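# Align the odd knob in each knob-box row

## Task

The knob box has rows of knobs (A1-A4, B1-B4, and so on), and in every row at least three knobs already point to one shared mark. Find any knob whose mark differs from its row's majority and rotate it to that majority mark. Leave every other knob pointing where it points now, so that at the end all knobs in each row agree.

## Robot and tools

Robot: two FANUC CRX-5iA arms, left_arm and right_arm. Each carries a two-finger parallel gripper that opens to 50 mm. Scene frame: origin at table-top height, midway between the nominal bases. +z is up, +x reaches out over the table, and left_arm is on the +y side (this has nothing to do with left or right in the images). Calibrated bases: left_arm at (-0.065, +0.448, 0) m, right_arm at (+0.003, -0.484, 0) m, each with a slight yaw. Gripper axes: the fingers point along its +z and close along its x. end_effector_position is the point between the pads, and the fingertips reach 17.5 mm past it. A block of about 10 cm sticks out toward the gripper's -y and turns with it, so keep it clear of the box when you twist.

Row layout (used by execute_actions and move): one flat list of 18 numbers covering both arms, even when only one arm moves. Indices 0-5 are left_arm dx, dy, dz, rx, ry, rz. Index 6 is left_gripper position, 7 its force_limit, 8 its speed. Indices 9-17 repeat the same nine for right_arm and right_gripper. Each of dx to rz is an offset, not a pose. It is measured from that arm's Hand target as it stood when the action or move began, along the scene-frame axes, and rotation is about the Hand target's position. Scale: 1.0 equals 0.6 m or 180 degrees, and every value lies in [-1, 1]. rx, ry, rz form a single rotation vector, so turning a knob about vertical means rz; for example 0.5 is 90 degrees. Sending all six zeros for an arm re-commands its Hand target. The gripper numbers are absolute settings:
- position: +1 fully open, about -0.65 pads touching, -1 grip (close until blocked).
- force_limit: -1 is about 20 N, 0 about 102 N, +1 about 185 N.
- speed: -1 is 20 mm/s, 0 is 85 mm/s, +1 is 150 mm/s.
To leave a gripper unchanged, repeat the values you last sent, because 0 is itself a command.

execute_actions(actions, cameras): actions is a list of actions. Each action is a table of up to 15 rows, one per 1/30 s step, and a short table holds its last row. Every row counts from the action's start pose, not from the previous row. A new action starts from the current Hand target, so sending the same offset twice moves twice as far. An empty list returns the state plus all camera images.

move(target, speed, blend, blocking, cameras): drives straight paths to the offsets in target, either one 18-number row or a list of up to 15 rows. All rows count from the same starting Hand targets. speed is the top path speed in m/s, from 0.002 to 1 (default 0.25); turning is capped at twice that in rad/s. It can be one value or one value per target. blend is a corner radius in m (default 0, which stops at each target). Moves last at least 0.5 s and at most 10 s. They do not avoid obstacles, and fast moves overshoot and hit harder. blocking=false returns after about 0.5 s while the move continues. The result adds a move: line giving the ending (done, off_target, moving, held, fault) and any limits (paced = the pose was clipped, held = a check withheld steps). An arm the line does not name is done, meaning within 3 mm and 2 degrees.

Other tools:
- wait(seconds 0-10) lets the scene run.
- stop brakes a running move.
- zoom_image(camera, region [x0,y0,x1,y1] in pixels, at most 504x504) enlarges part of the newest image. Use it to read knob marks.
- read_manual gives licence texts only.
- finished_scene(scene) ends the scene and cannot be undone. Call nothing after it in that reply.

Cameras, all 896x504: cam_head_left, cam_head_right, cam_high, cam_low, cam_left_wrist, cam_right_wrist. Pass them by name or as ["all"]. Calibration (K, distortion, T_world_to_cam) is supplied and is accurate to a few mm near image centres.

Result lines:
- Hand target: the commanded pose after clipping. Next offsets count from it.
- end_effector_position (m) and end_effector_quat_wxyz: both in the scene frame, and can be off by a few cm.
- object_status: 0 moving, 1 blocked while opening, 2 blocked while closing (a grip), 3 reached position or pads met.
- position_measured: opening is about (250 - value) x 0.202 mm.
- Joint velocities: may read within noise.
- Flange force: noisy, in gripper axes.
- Tool commands: present gripper commands.
- MOTOR HOT: a warning line.
Each step, the controller clips the commanded pose to within 70 mm and 16 degrees of the actual gripper. The gripper often stops short of its target, and re-sending zeros asks for the target again.

Cautions:
- Grip a knob centred between the pads, then turn with rz. Release by opening before lifting.
- The arms are stiff. Aiming even slightly past a firm contact, or 150 N of outside force, or joint torque at its limit (150 N m for the big joints, 37.6 N m for the wrist joints) causes a 10 s fault stop.
- Holding a stretched pose or pushing on something heats the motors. Overheating locks the arm for 30-60 s.
- A clearance check holds back commands that bring the arms close together, but contact can still happen. Any arm-to-arm press, including one gripper closing on the other's fingers, can fail the task.
- Avoid slams, hard pushes, and knocking anything off the table. Move slowly near the box.
- Make sure the correct knobs stay put once you release them, and only then call finished_scene.

Each tool is called after "Call:" in YAML: its name, and indented under it one key for each argument.

## Session

Call:
execute_actions:
  actions: []

Scene clock: 0.00 s.
left_arm: end_effector_position=(+0.2028, -0.3291, +0.1285) position_measured=3 object_status=3 end_effector_quat_wxyz=(+0.603, +0.218, -0.649, +0.411) | right_arm: end_effector_position=(+0.4291, -0.5656, +0.1998) position_measured=3 object_status=3 end_effector_quat_wxyz=(-0.150, +0.983, -0.026, +0.098)
Joint positions: left_arm=[-0.792 1.034 0.634 -1.44 1.428 -0.689] | right_arm=[-0.101 -0.091 -0.224 -0.334 -1.285 -1.419]
Joint velocities: within noise
Flange force (N): no reading
Hand target: left_arm +0.2028, -0.3291, +0.1285; +0.603, +0.218, -0.649, +0.411 | right_arm +0.4291, -0.5656, +0.1998; -0.150, +0.983, -0.026, +0.098
Tool commands: left_gripper/position=+1.0 left_gripper/force_limit=+1.0 left_gripper/speed=+1.0 right_gripper/position=+1.0 right_gripper/force_limit=+1.0 right_gripper/speed=+1.0

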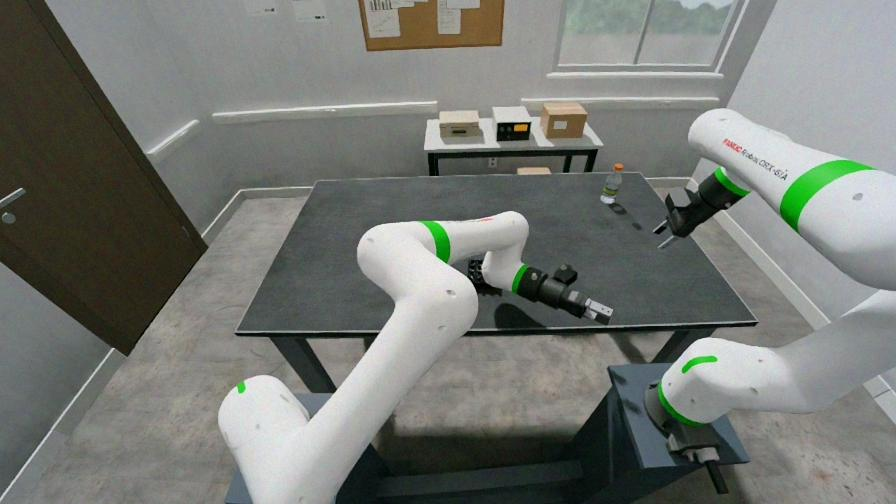

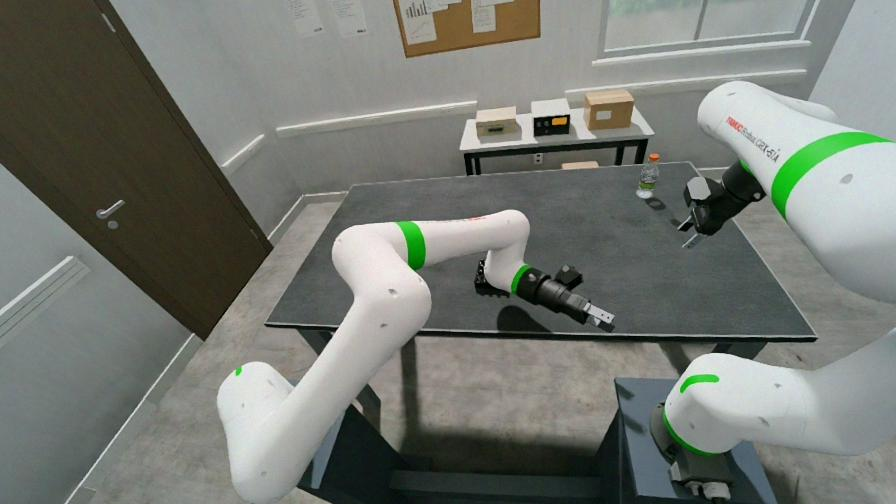

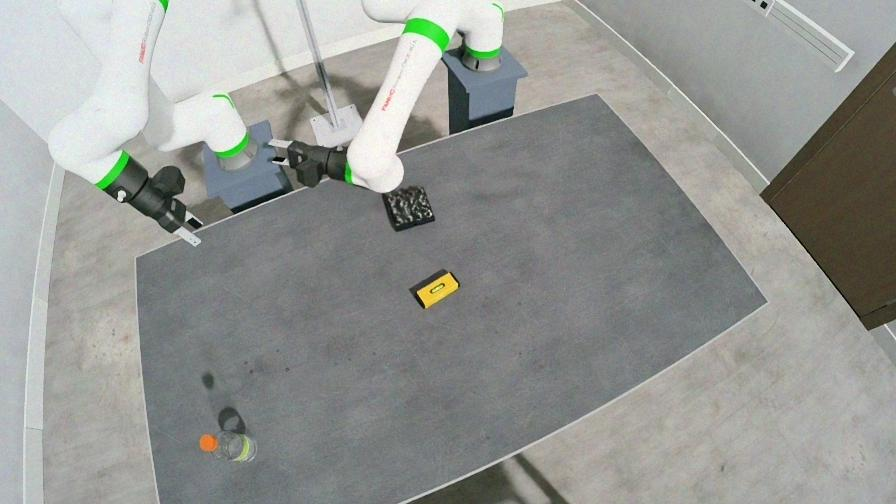

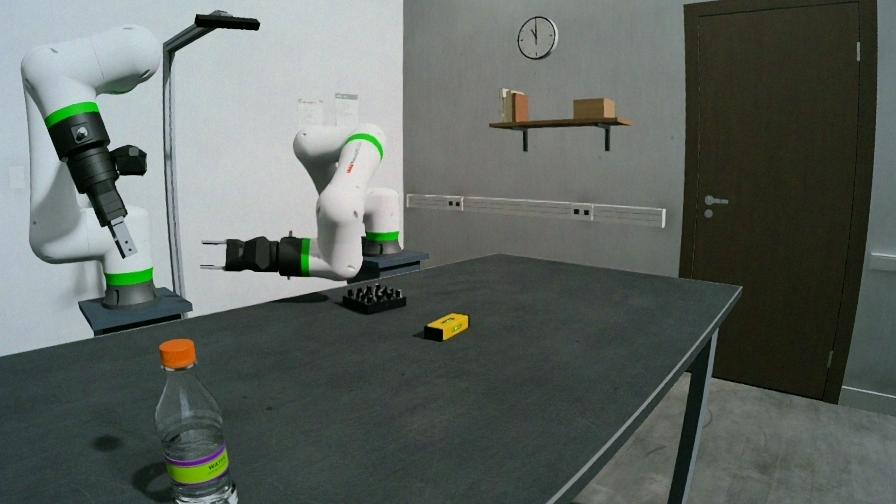

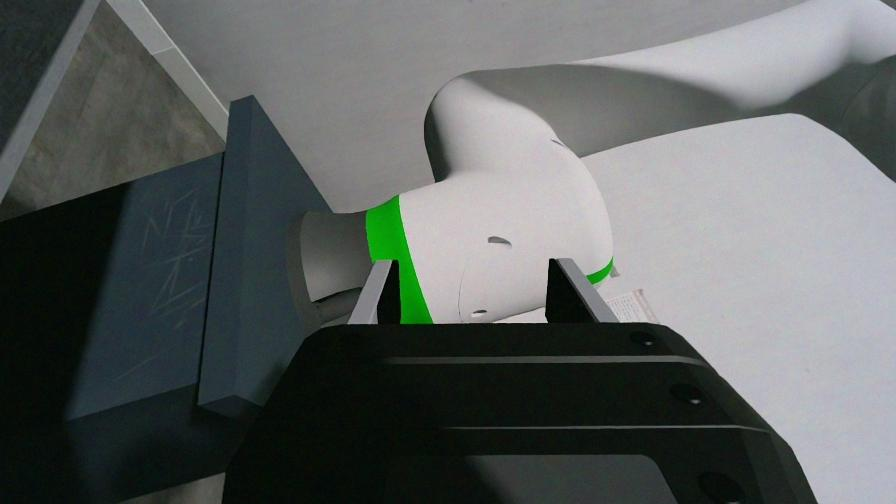

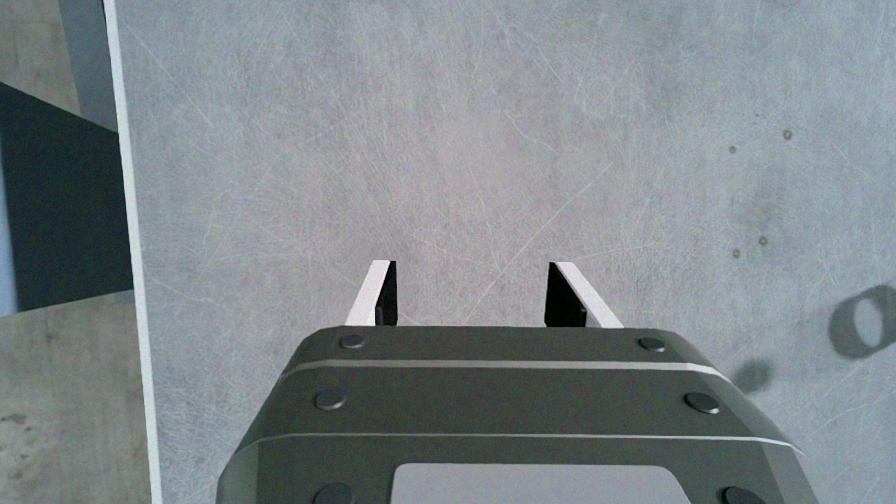

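Call:
zoom_image:
  camera: "cam_high"
  region: [330, 170, 490, 260]

Call:
zoom_image:
  camera: "cam_low"
  region: [310, 260, 450, 340]

Scaled by 3.150 from the camera's 896x504 image, which has a finer 1280x720 frame.

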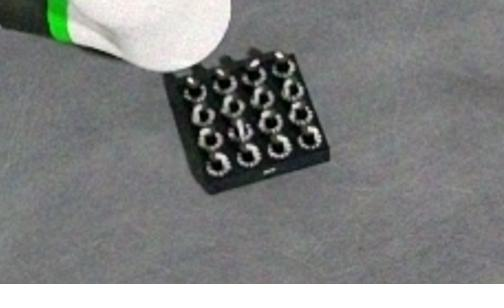

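Scaled by 3.600 from the camera's 896x504 image, which has a finer 1280x720 frame.

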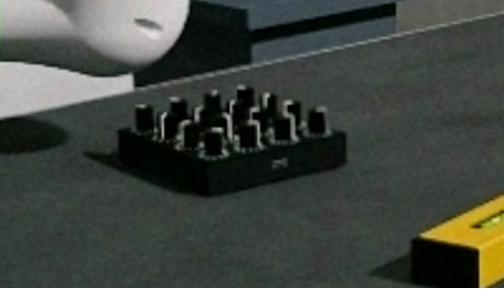

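Call:
move:
  target:
    - [0,0,0.2,0,0,0,1,1,1, 0,0,0.03,0,0,0,1,1,1]
    - [0,0.583,0.3,0,0,0,1,1,1, 0.06,0.25,0,0,0,0,1,1,1]
    - [0,0.583,0.3,0,0,0,1,1,1, 0.062,0.697,-0.1,0,0,0,1,1,1]
  blend: [0.05,0.05,0]
  cameras: ["cam_right_wrist","cam_head_left"]

Scene clock: 21.53 s.
left_arm: end_effector_position=(+0.2028, +0.0207, +0.3085) position_measured=3 object_status=3 end_effector_quat_wxyz=(+0.603, +0.218, -0.649, +0.411) | right_arm: end_effector_position=(+0.4663, -0.1475, +0.1399) position_measured=3 object_status=3 end_effector_quat_wxyz=(-0.150, +0.983, -0.026, +0.098)
Joint positions: left_arm=[-0.342 0.351 -0.033 -1.612 1.843 -0.655] | right_arm=[0.863 0.125 -0.231 -0.064 -0.859 -2.42]
Flange force (N): left_arm=[-1.2 -3.8 -3.4] | right_arm=[4.3 -1.3 -1.7]
Hand target: left_arm +0.2028, +0.0207, +0.3085; +0.603, +0.218, -0.649, +0.411 | right_arm +0.4663, -0.1474, +0.1398; -0.150, +0.983, -0.026, +0.098
Off the commanded pose: left_arm 0.000 m, 0 deg | right_arm 0.000 m, 0 deg.
move: done
camera_calibration:
cam_right_wrist: T_world_to_cam=[[0.978283, -0.0808366, 0.190862, -0.487329], [-0.0843044, -0.996389, 0.0101064, -0.0840623], [0.189355, -0.0259774, -0.981565, 0.175763], [0, 0, 0, 1]] pos_world=[0.436377, -0.118587, 0.266385]
Images, in order (width x height): cam_head_left 896x504, cam_right_wrist 896x504.

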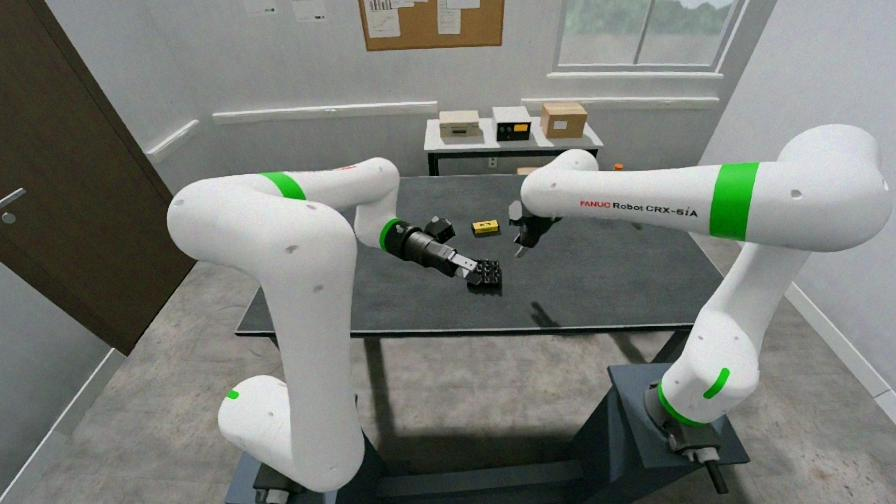

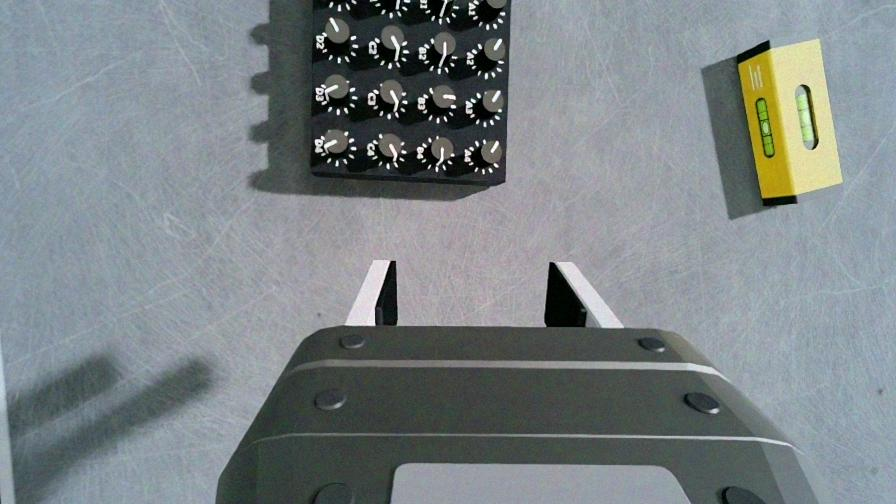

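Call:
move:
  target: [0,0,0,0,0,0,1,1,1, -0.04,0.08,0,0,0,0,1,1,1]
  cameras: ["cam_right_wrist","cam_high"]

Call:
zoom_image:
  camera: "cam_right_wrist"
  region: [320, 20, 580, 280]

Scene clock: 24.10 s.
left_arm: end_effector_position=(+0.2028, +0.0207, +0.3085) position_measured=3 object_status=3 end_effector_quat_wxyz=(+0.603, +0.218, -0.649, +0.411) | right_arm: end_effector_position=(+0.4423, -0.0994, +0.1399) position_measured=3 object_status=3 end_effector_quat_wxyz=(-0.150, +0.983, -0.026, +0.098)
Joint positions: left_arm=[-0.342 0.351 -0.033 -1.612 1.843 -0.655] | right_arm=[0.971 0.144 -0.225 -0.014 -0.842 -2.554]
Flange force (N): left_arm=[0.0 -3.3 -3.2] | right_arm=[3.1 -2.4 -1.0]
Hand target: left_arm +0.2028, +0.0207, +0.3085; +0.603, +0.218, -0.649, +0.411 | right_arm +0.4423, -0.0994, +0.1398; -0.150, +0.983, -0.026, +0.098
Off the commanded pose: left_arm 0.000 m, 0 deg | right_arm 0.000 m, 0 deg.
move: done
camera_calibration:
cam_right_wrist: T_world_to_cam=[[0.978283, -0.0808366, 0.190862, -0.459942], [-0.0843044, -0.996389, 0.0101064, -0.0381583], [0.189355, -0.0259774, -0.981565, 0.181459], [0, 0, 0, 1]] pos_world=[0.412377, -0.0704868, 0.266285]
Images, in order (width x height): cam_high 896x504, cam_right_wrist 896x504.

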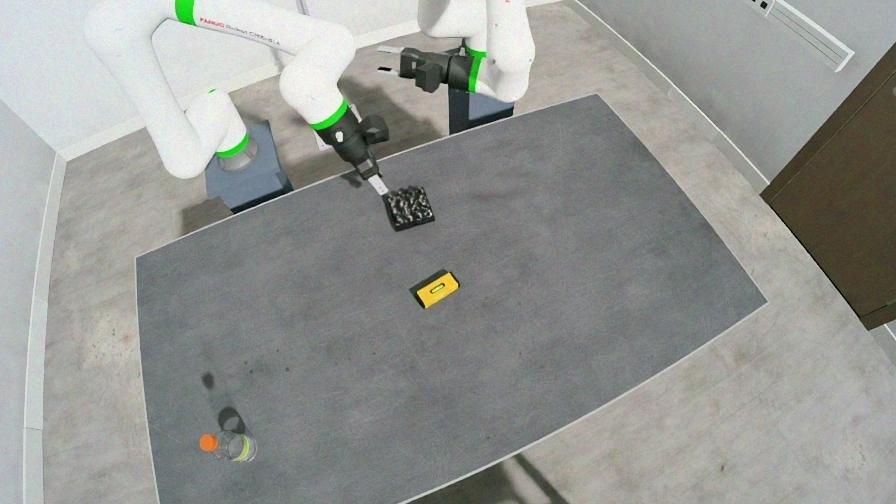

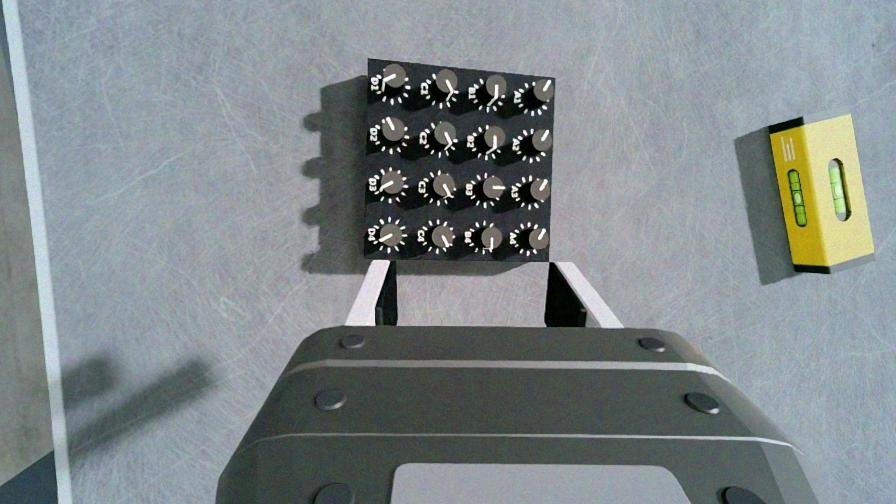

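Scaled by 1.938 from the camera's 896x504 image, which has a finer 1280x720 frame.

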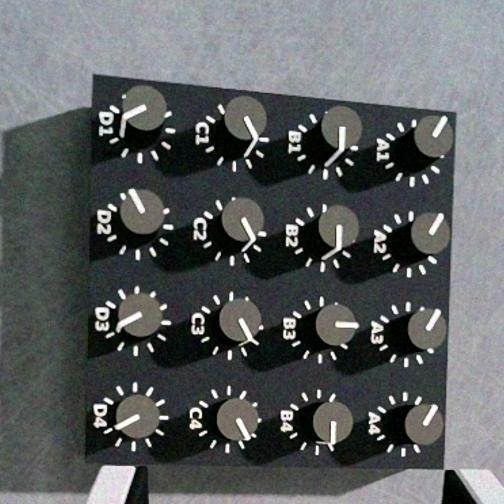

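Call:
move:
  target: [0,0,0,0,0,0,1,1,1, 0.0795,0.099,0.0335,-0.1249,-0.0195,0.4776,-0.06,-1,0]
  cameras: ["cam_right_wrist"]

Call:
zoom_image:
  camera: "cam_right_wrist"
  region: [300, 40, 660, 340]

Scene clock: 90.20 s.
left_arm: end_effector_position=(+0.2028, +0.0207, +0.3085) position_measured=3 object_status=3 end_effector_quat_wxyz=(+0.603, +0.218, -0.649, +0.411) | right_arm: end_effector_position=(+0.4900, -0.0400, +0.1600) position_measured=161 object_status=3 end_effector_quat_wxyz=(+0.000, +0.743, +0.669, +0.000)
Joint positions: left_arm=[-0.342 0.351 -0.033 -1.612 1.843 -0.655] | right_arm=[0.971 0.566 0.434 0 -1.438 -1.043]
Flange force (N): left_arm=[-1.4 -2.7 -3.0] | right_arm=[5.2 3.8 -2.1]
Hand target: left_arm +0.2028, +0.0207, +0.3085; +0.603, +0.218, -0.649, +0.411 | right_arm +0.4900, -0.0400, +0.1599; +0.000, +0.743, +0.669, +0.000
Off the commanded pose: left_arm 0.000 m, 0 deg | right_arm 0.000 m, 0 deg.
move: done
camera_calibration:
cam_right_wrist: T_world_to_cam=[[0.103611, 0.9946, 0.00604046, -0.00441313], [0.943611, -0.100215, 0.315524, -0.491814], [0.314425, -0.0269918, -0.948898, 0.127251], [0, 0, 0, 1]] pos_world=[0.424527, -0.0414633, 0.275954]
Images, in order (width x height): cam_right_wrist 896x504.

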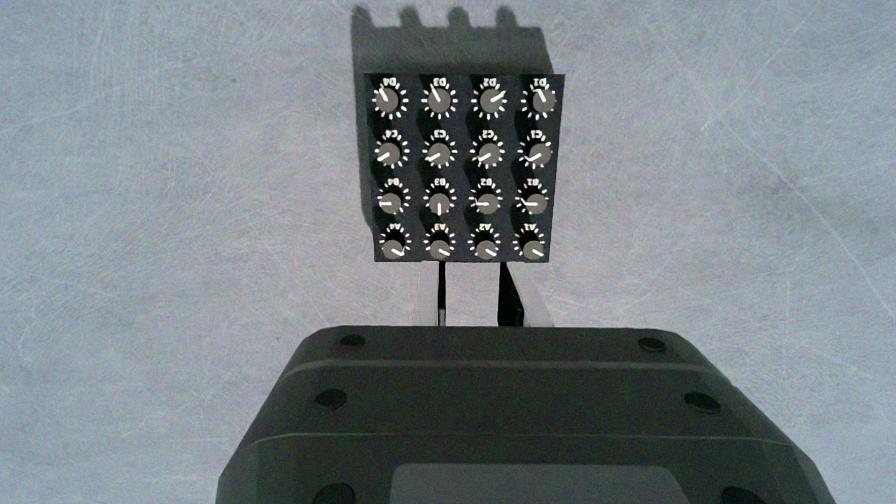

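Scaled by 1.400 from the camera's 896x504 image, which has a finer 1280x720 frame.

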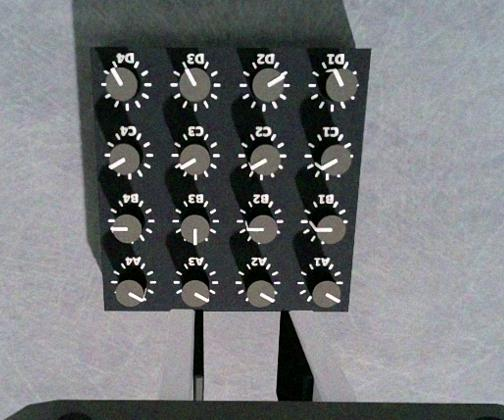

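Call:
zoom_image:
  camera: "cam_right_wrist"
  region: [360, 70, 470, 170]

Call:
zoom_image:
  camera: "cam_right_wrist"
  region: [460, 70, 570, 170]

Call:
zoom_image:
  camera: "cam_right_wrist"
  region: [360, 165, 470, 265]

Call:
zoom_image:
  camera: "cam_right_wrist"
  region: [410, 230, 560, 340]

Scaled by 4.582 from the camera's 896x504 image, which has a finer 1280x720 frame.

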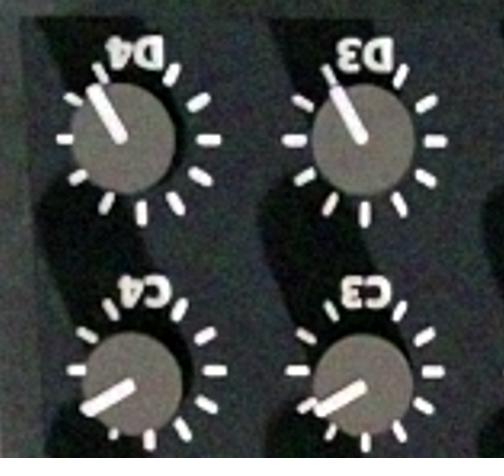

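Scaled by 4.582 from the camera's 896x504 image, which has a finer 1280x720 frame.

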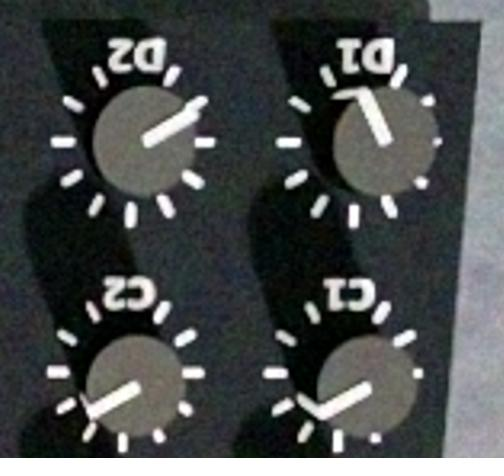

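Scaled by 4.582 from the camera's 896x504 image, which has a finer 1280x720 frame.

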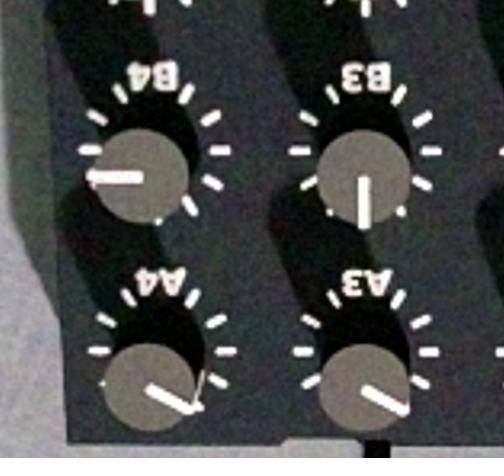

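Scaled by 3.360 from the camera's 896x504 image, which has a finer 1280x720 frame.

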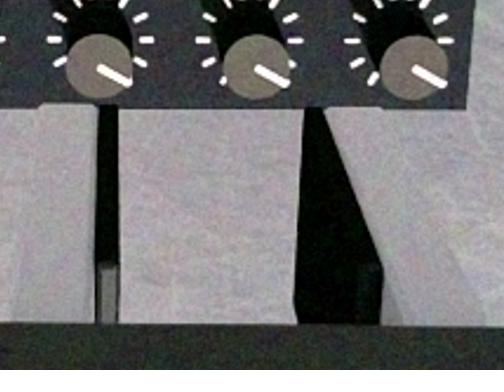

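Call:
move:
  target: [0,0,0,0,0,0,1,1,1, -0.0125,-0.0183,-0.0833,0,0,0,-0.06,-1,0]
  cameras: ["cam_right_wrist","cam_low"]

Call:
zoom_image:
  camera: "cam_right_wrist"
  region: [380, 160, 560, 300]

Call:
zoom_image:
  camera: "cam_low"
  region: [300, 200, 440, 340]

Scene clock: 106.13 s.
left_arm: end_effector_position=(+0.2028, +0.0207, +0.3085) position_measured=3 object_status=3 end_effector_quat_wxyz=(+0.603, +0.218, -0.649, +0.411) | right_arm: end_effector_position=(+0.4825, -0.0510, +0.1100) position_measured=161 object_status=3 end_effector_quat_wxyz=(+0.000, +0.743, +0.669, +0.000)
Joint positions: left_arm=[-0.342 0.351 -0.033 -1.612 1.843 -0.655] | right_arm=[0.97 0.557 0.302 0 -1.315 -1.042]
Flange force (N): left_arm=[-0.7 -3.2 -2.9] | right_arm=[5.2 4.5 -1.5]
Hand target: left_arm +0.2028, +0.0207, +0.3085; +0.603, +0.218, -0.649, +0.411 | right_arm +0.4825, -0.0510, +0.1100; +0.000, +0.743, +0.669, +0.000
Off the commanded pose: left_arm 0.000 m, 0 deg | right_arm 0.000 m, 0 deg.
move: done
camera_calibration:
cam_right_wrist: T_world_to_cam=[[0.103641, 0.994595, 0.00626125, 0.00753321], [0.943607, -0.100314, 0.315504, -0.470156], [0.314426, -0.0267908, -0.948904, 0.0818473], [0, 0, 0, 1]] pos_world=[0.417127, -0.0524628, 0.225954]
Images, in order (width x height): cam_low 896x504, cam_right_wrist 896x504.

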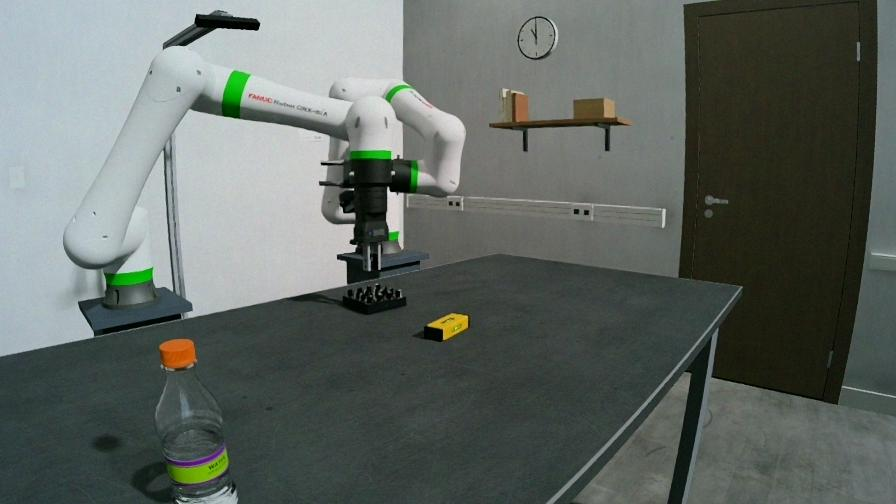

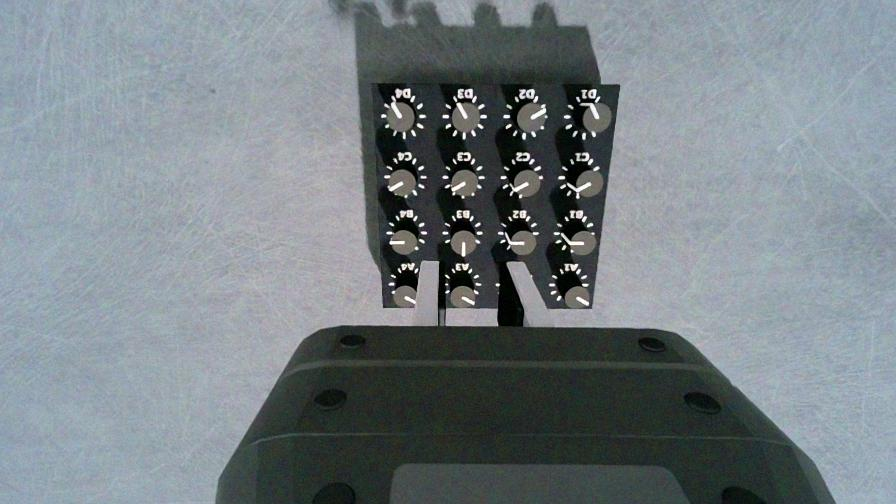

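Scaled by 2.800 from the camera's 896x504 image, which has a finer 1280x720 frame.

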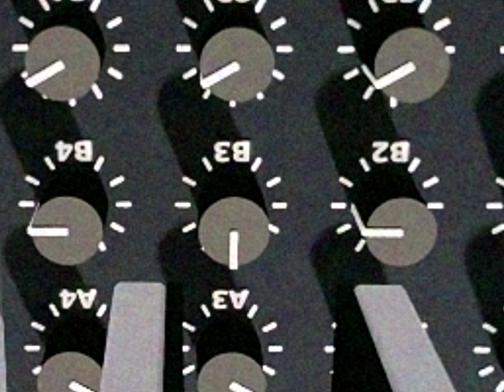

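Scaled by 3.600 from the camera's 896x504 image, which has a finer 1280x720 frame.

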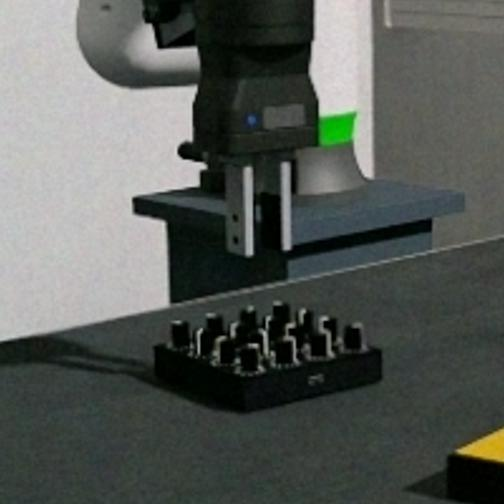

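Call:
move:
  target: [0,0,0,0,0,0,1,1,1, -0.0017,-0.0017,-0.055,0,0,0,-0.06,-1,0]
  cameras: ["cam_right_wrist","cam_low"]

Call:
zoom_image:
  camera: "cam_right_wrist"
  region: [380, 180, 560, 320]

Call:
zoom_image:
  camera: "cam_low"
  region: [330, 240, 420, 330]

Scene clock: 112.27 s.
left_arm: end_effector_position=(+0.2028, +0.0207, +0.3085) position_measured=3 object_status=3 end_effector_quat_wxyz=(+0.603, +0.218, -0.649, +0.411) | right_arm: end_effector_position=(+0.4815, -0.0520, +0.0770) position_measured=161 object_status=3 end_effector_quat_wxyz=(+0.000, +0.743, +0.669, +0.000)
Joint positions: left_arm=[-0.342 0.351 -0.033 -1.612 1.843 -0.655] | right_arm=[0.971 0.577 0.253 0 -1.246 -1.042]
Flange force (N): left_arm=[-0.9 -3.8 -3.2] | right_arm=[5.6 3.7 -1.1]
Hand target: left_arm +0.2028, +0.0207, +0.3085; +0.603, +0.218, -0.649, +0.411 | right_arm +0.4815, -0.0520, +0.0770; +0.000, +0.743, +0.669, +0.000
Off the commanded pose: left_arm 0.000 m, 0 deg | right_arm 0.000 m, 0 deg.
move: done
camera_calibration:
cam_right_wrist: T_world_to_cam=[[0.103608, 0.9946, 0.0060515, 0.0089032], [0.943571, -0.100213, 0.315644, -0.458814], [0.314546, -0.0269932, -0.948858, 0.0507823], [0, 0, 0, 1]] pos_world=[0.416027, -0.0534633, 0.192953]
Images, in order (width x height): cam_low 896x504, cam_right_wrist 896x504.

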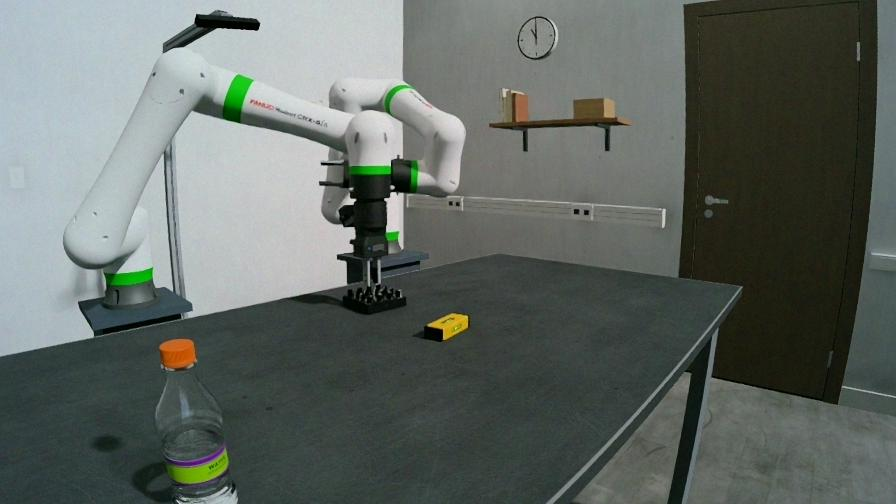

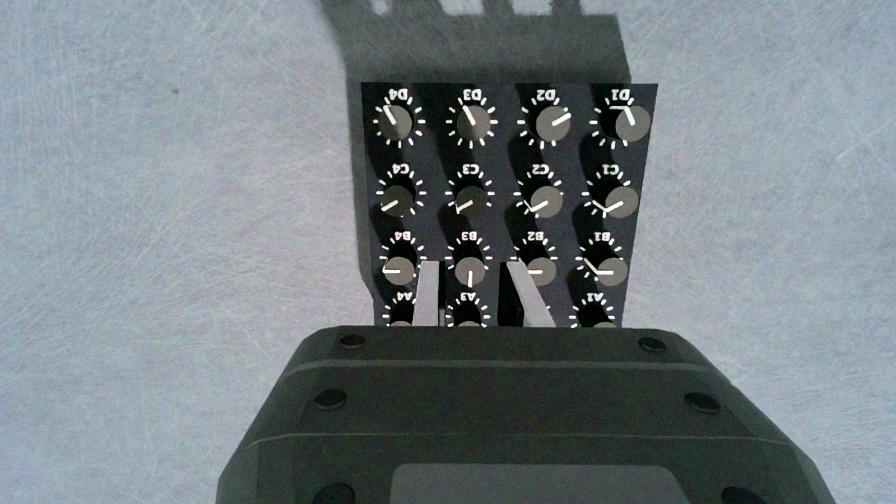

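Scaled by 2.800 from the camera's 896x504 image, which has a finer 1280x720 frame.

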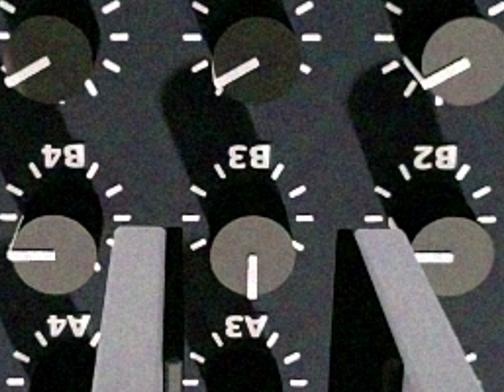

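Scaled by 5.600 from the camera's 896x504 image, which has a finer 1280x720 frame.

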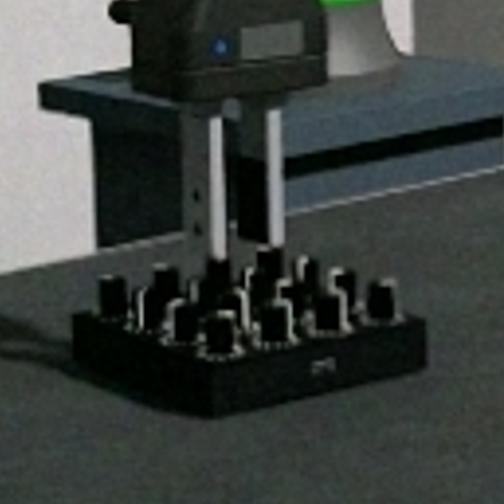

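Call:
move:
  target:
    - [0,0,0,0,0,0,1,1,1, -0.0005,0,-0.0417,0,0,0,-0.06,-0.7,-0.5]
    - [0,0,0,0,0,0,1,1,1, -0.0005,0,-0.0417,0,0,0,-1,-0.7,-0.5]
  speed: 0.1
  cameras: ["cam_right_wrist","cam_low"]

Call:
zoom_image:
  camera: "cam_right_wrist"
  region: [380, 200, 560, 340]

Scene clock: 125.57 s.
left_arm: end_effector_position=(+0.2028, +0.0207, +0.3085) position_measured=3 object_status=3 end_effector_quat_wxyz=(+0.603, +0.218, -0.649, +0.411) | right_arm: end_effector_position=(+0.4812, -0.0520, +0.0519) position_measured=203 object_status=2 end_effector_quat_wxyz=(+0.000, +0.743, +0.669, +0.000)
Joint positions: left_arm=[-0.342 0.351 -0.033 -1.612 1.843 -0.655] | right_arm=[0.971 0.598 0.224 0 -1.196 -1.043]
Flange force (N): left_arm=[-0.8 -3.4 -3.2] | right_arm=[6.6 4.5 -1.6]
Hand target: left_arm +0.2028, +0.0207, +0.3085; +0.603, +0.218, -0.649, +0.411 | right_arm +0.4812, -0.0520, +0.0519; +0.000, +0.743, +0.669, +0.000
Off the commanded pose: left_arm 0.000 m, 0 deg | right_arm 0.000 m, 0 deg.
move: done
camera_calibration:
cam_right_wrist: T_world_to_cam=[[0.103672, 0.994592, 0.00616694, 0.00903927], [0.943604, -0.100314, 0.315513, -0.450605], [0.314425, -0.0268907, -0.948901, 0.0271238], [0, 0, 0, 1]] pos_world=[0.415727, -0.0534629, 0.167854]
Images, in order (width x height): cam_low 896x504, cam_right_wrist 896x504.

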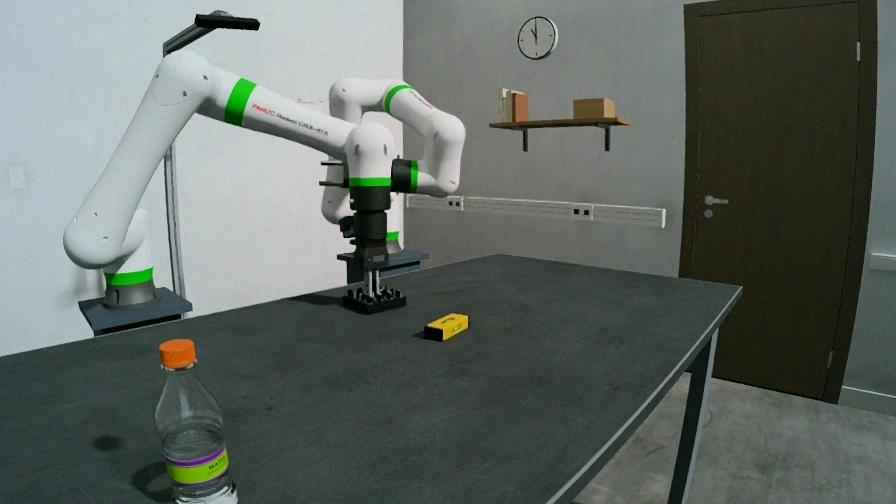

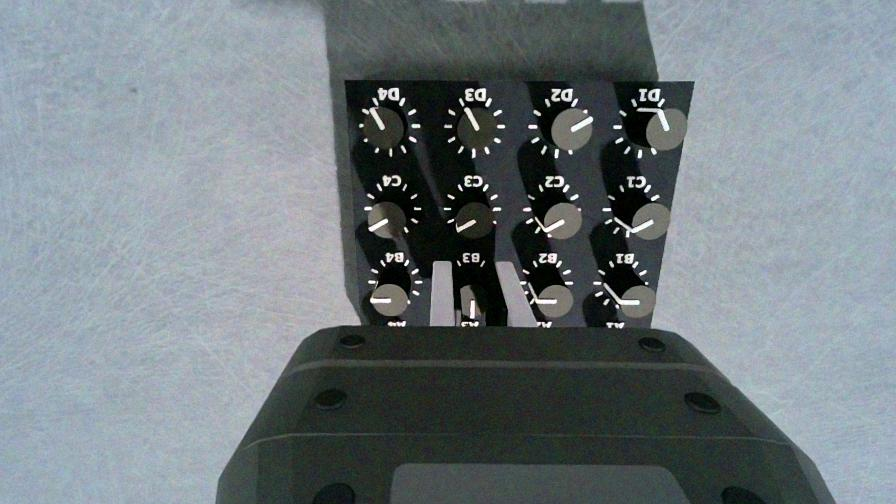

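Scaled by 2.800 from the camera's 896x504 image, which has a finer 1280x720 frame.

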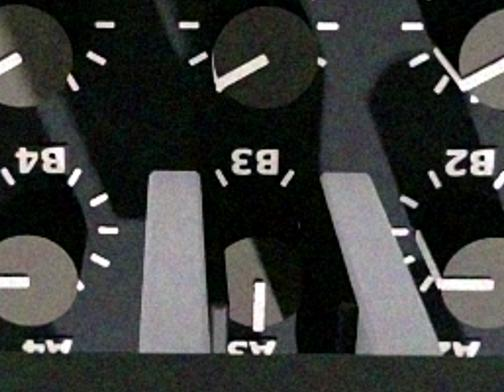

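Call:
move:
  target: [0,0,0,0,0,0,1,1,1, 0,0,0,0,0,-0.5,-1,-0.7,-0.5]
  speed: 0.5
  cameras: ["cam_right_wrist","cam_low"]

Call:
zoom_image:
  camera: "cam_right_wrist"
  region: [380, 200, 560, 340]

Scene clock: 132.40 s.
left_arm: end_effector_position=(+0.2028, +0.0207, +0.3085) position_measured=3 object_status=3 end_effector_quat_wxyz=(+0.603, +0.218, -0.649, +0.411) | right_arm: end_effector_position=(+0.4812, -0.0520, +0.0519) position_measured=203 object_status=2 end_effector_quat_wxyz=(+0.000, +0.999, -0.053, +0.000)
Joint positions: left_arm=[-0.342 0.351 -0.033 -1.612 1.843 -0.655] | right_arm=[0.971 0.599 0.224 0 -1.196 -2.614]
Flange force (N): left_arm=[-0.7 -2.9 -3.3] | right_arm=[2.8 -5.1 -2.4]
Hand target: left_arm +0.2028, +0.0207, +0.3085; +0.603, +0.218, -0.649, +0.411 | right_arm +0.4812, -0.0520, +0.0519; +0.000, +0.999, -0.053, +0.000
Off the commanded pose: left_arm 0.000 m, 0 deg | right_arm 0.000 m, 0 deg.
move: done
camera_calibration:
cam_right_wrist: T_world_to_cam=[[0.994597, -0.10364, 0.0059572, -0.476759], [-0.100213, -0.943568, 0.315653, 0.00771029], [-0.0270931, -0.314545, -0.948856, 0.176472], [0, 0, 0, 1]] pos_world=[0.479737, 0.0133725, 0.167853]
Images, in order (width x height): cam_low 896x504, cam_right_wrist 896x504.

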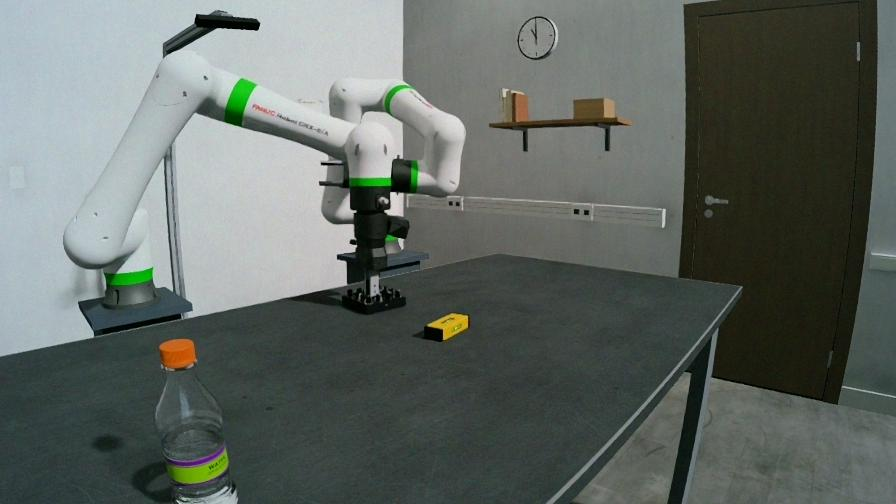

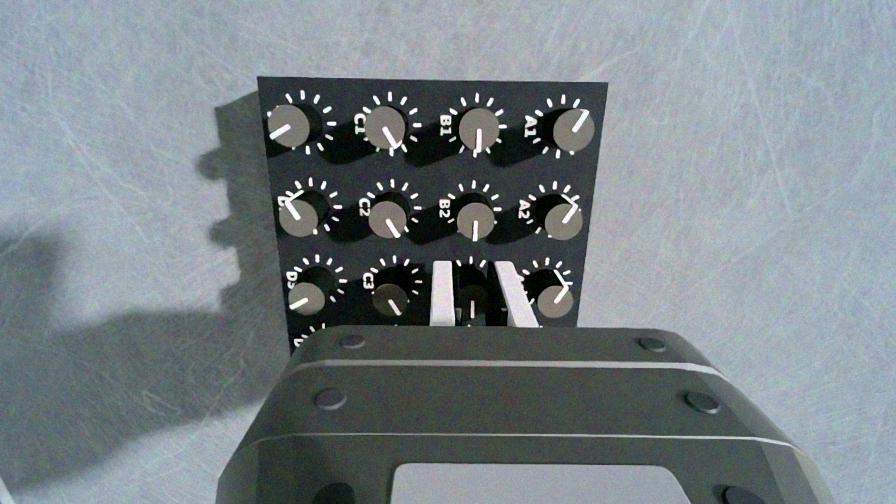

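Scaled by 2.800 from the camera's 896x504 image, which has a finer 1280x720 frame.

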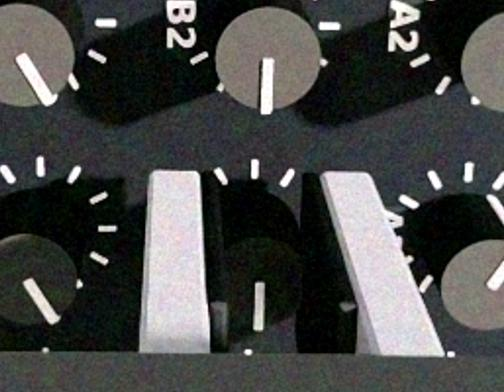

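Call:
move:
  target:
    - [0,0,0,0,0,0,1,1,1, 0,0,0,0,0,0,-0.06,-0.7,-0.5]
    - [0,0,0,0,0,0,1,1,1, 0,0,0.0435,0,0,0,-0.06,-0.7,-0.5]
    - [0,0,0,0,0,0,1,1,1, -0.04,0.026,0.0435,0,0,0.75,-0.06,-0.7,-0.5]
    - [0,0,0,0,0,0,1,1,1, -0.0823,0.0527,0.0435,0,0,-0.5,-0.06,-0.7,-0.5]
  speed: [0.2,0.2,0.7,0.7]
  blend: [0,0,0.015,0]
  cameras: ["cam_right_wrist","cam_low"]

Call:
zoom_image:
  camera: "cam_right_wrist"
  region: [380, 200, 560, 340]

Scene clock: 147.70 s.
left_arm: end_effector_position=(+0.2028, +0.0207, +0.3085) position_measured=3 object_status=3 end_effector_quat_wxyz=(+0.603, +0.218, -0.649, +0.411) | right_arm: end_effector_position=(+0.4708, -0.0451, +0.0782) position_measured=161 object_status=3 end_effector_quat_wxyz=(+0.006, +0.900, +0.436, +0.004)
Joint positions: left_arm=[-0.342 0.351 -0.033 -1.612 1.843 -0.655] | right_arm=[0.998 0.566 0.233 0.015 -1.237 -1.637]
Flange force (N): left_arm=[-1.1 -3.5 -3.0] | right_arm=[7.2 0.4 -1.6]
Hand target: left_arm +0.2028, +0.0207, +0.3085; +0.603, +0.218, -0.649, +0.411 | right_arm +0.4707, -0.0452, +0.0780; +0.006, +0.900, +0.436, +0.004 (not the last commanded pose)
Off the commanded pose: left_arm 0.000 m, 0 deg | right_arm 0.046 m, 148 deg.
led back after a hold (right arm): the arm was led back toward your command in small steps, so it may still be short of it.
move: held (right_arm; a check stopped the path); path passed 2 of 4 targets; limits=held
pose unreachable (right arm): on one or more control steps of this call, first in action 0 (counted from 0), this arm could not follow its commanded pose, so it was not sent that pose on those steps. It may still have moved: this result reports where it is.
cause: moving toward the commanded pose would bring a part of the arm too close to another arm (a part of this arm just beyond joint 4 (forearm roll) and the left arm's gripper, 7 mm apart when this arm was first held).
camera_calibration:
cam_right_wrist: T_world_to_cam=[[0.618293, 0.785907, 0.00801028, -0.248654], [0.74063, -0.586023, 0.328701, -0.375813], [0.263022, -0.197301, -0.9444, 0.0716586], [0, 0, 0, 1]] pos_world=[0.413232, -0.0106781, 0.193196]
Images, in order (width x height): cam_low 896x504, cam_right_wrist 896x504.

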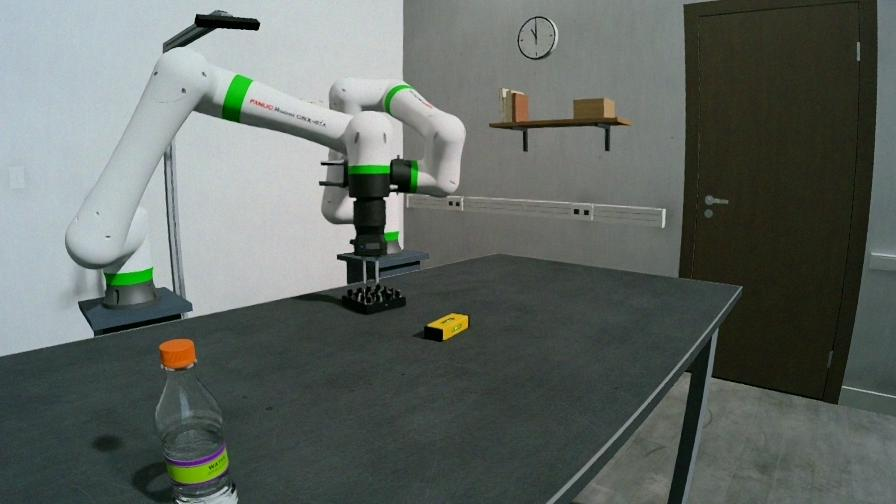

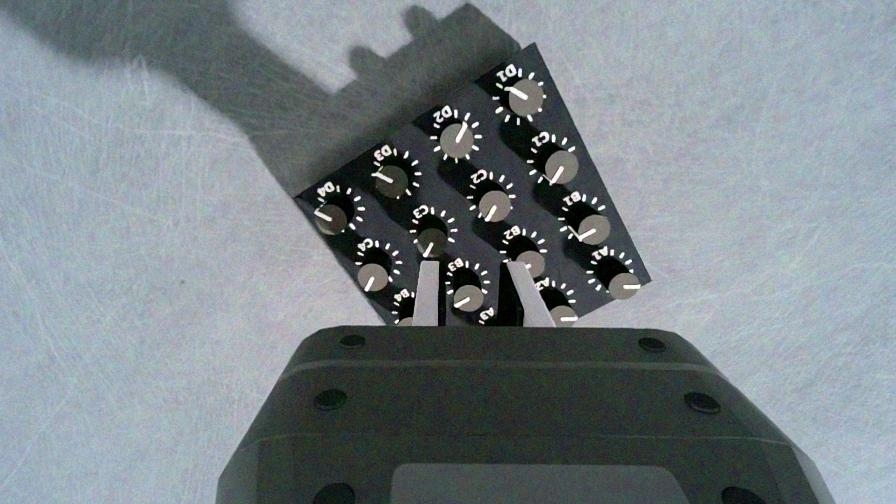

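Scaled by 2.800 from the camera's 896x504 image, which has a finer 1280x720 frame.

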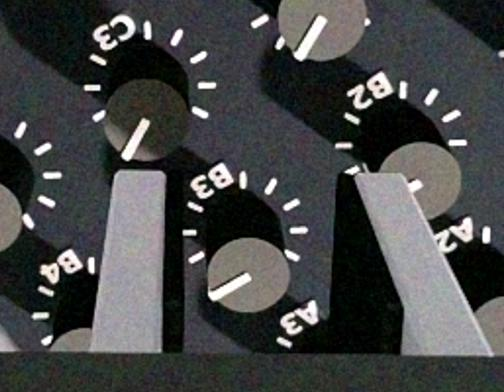

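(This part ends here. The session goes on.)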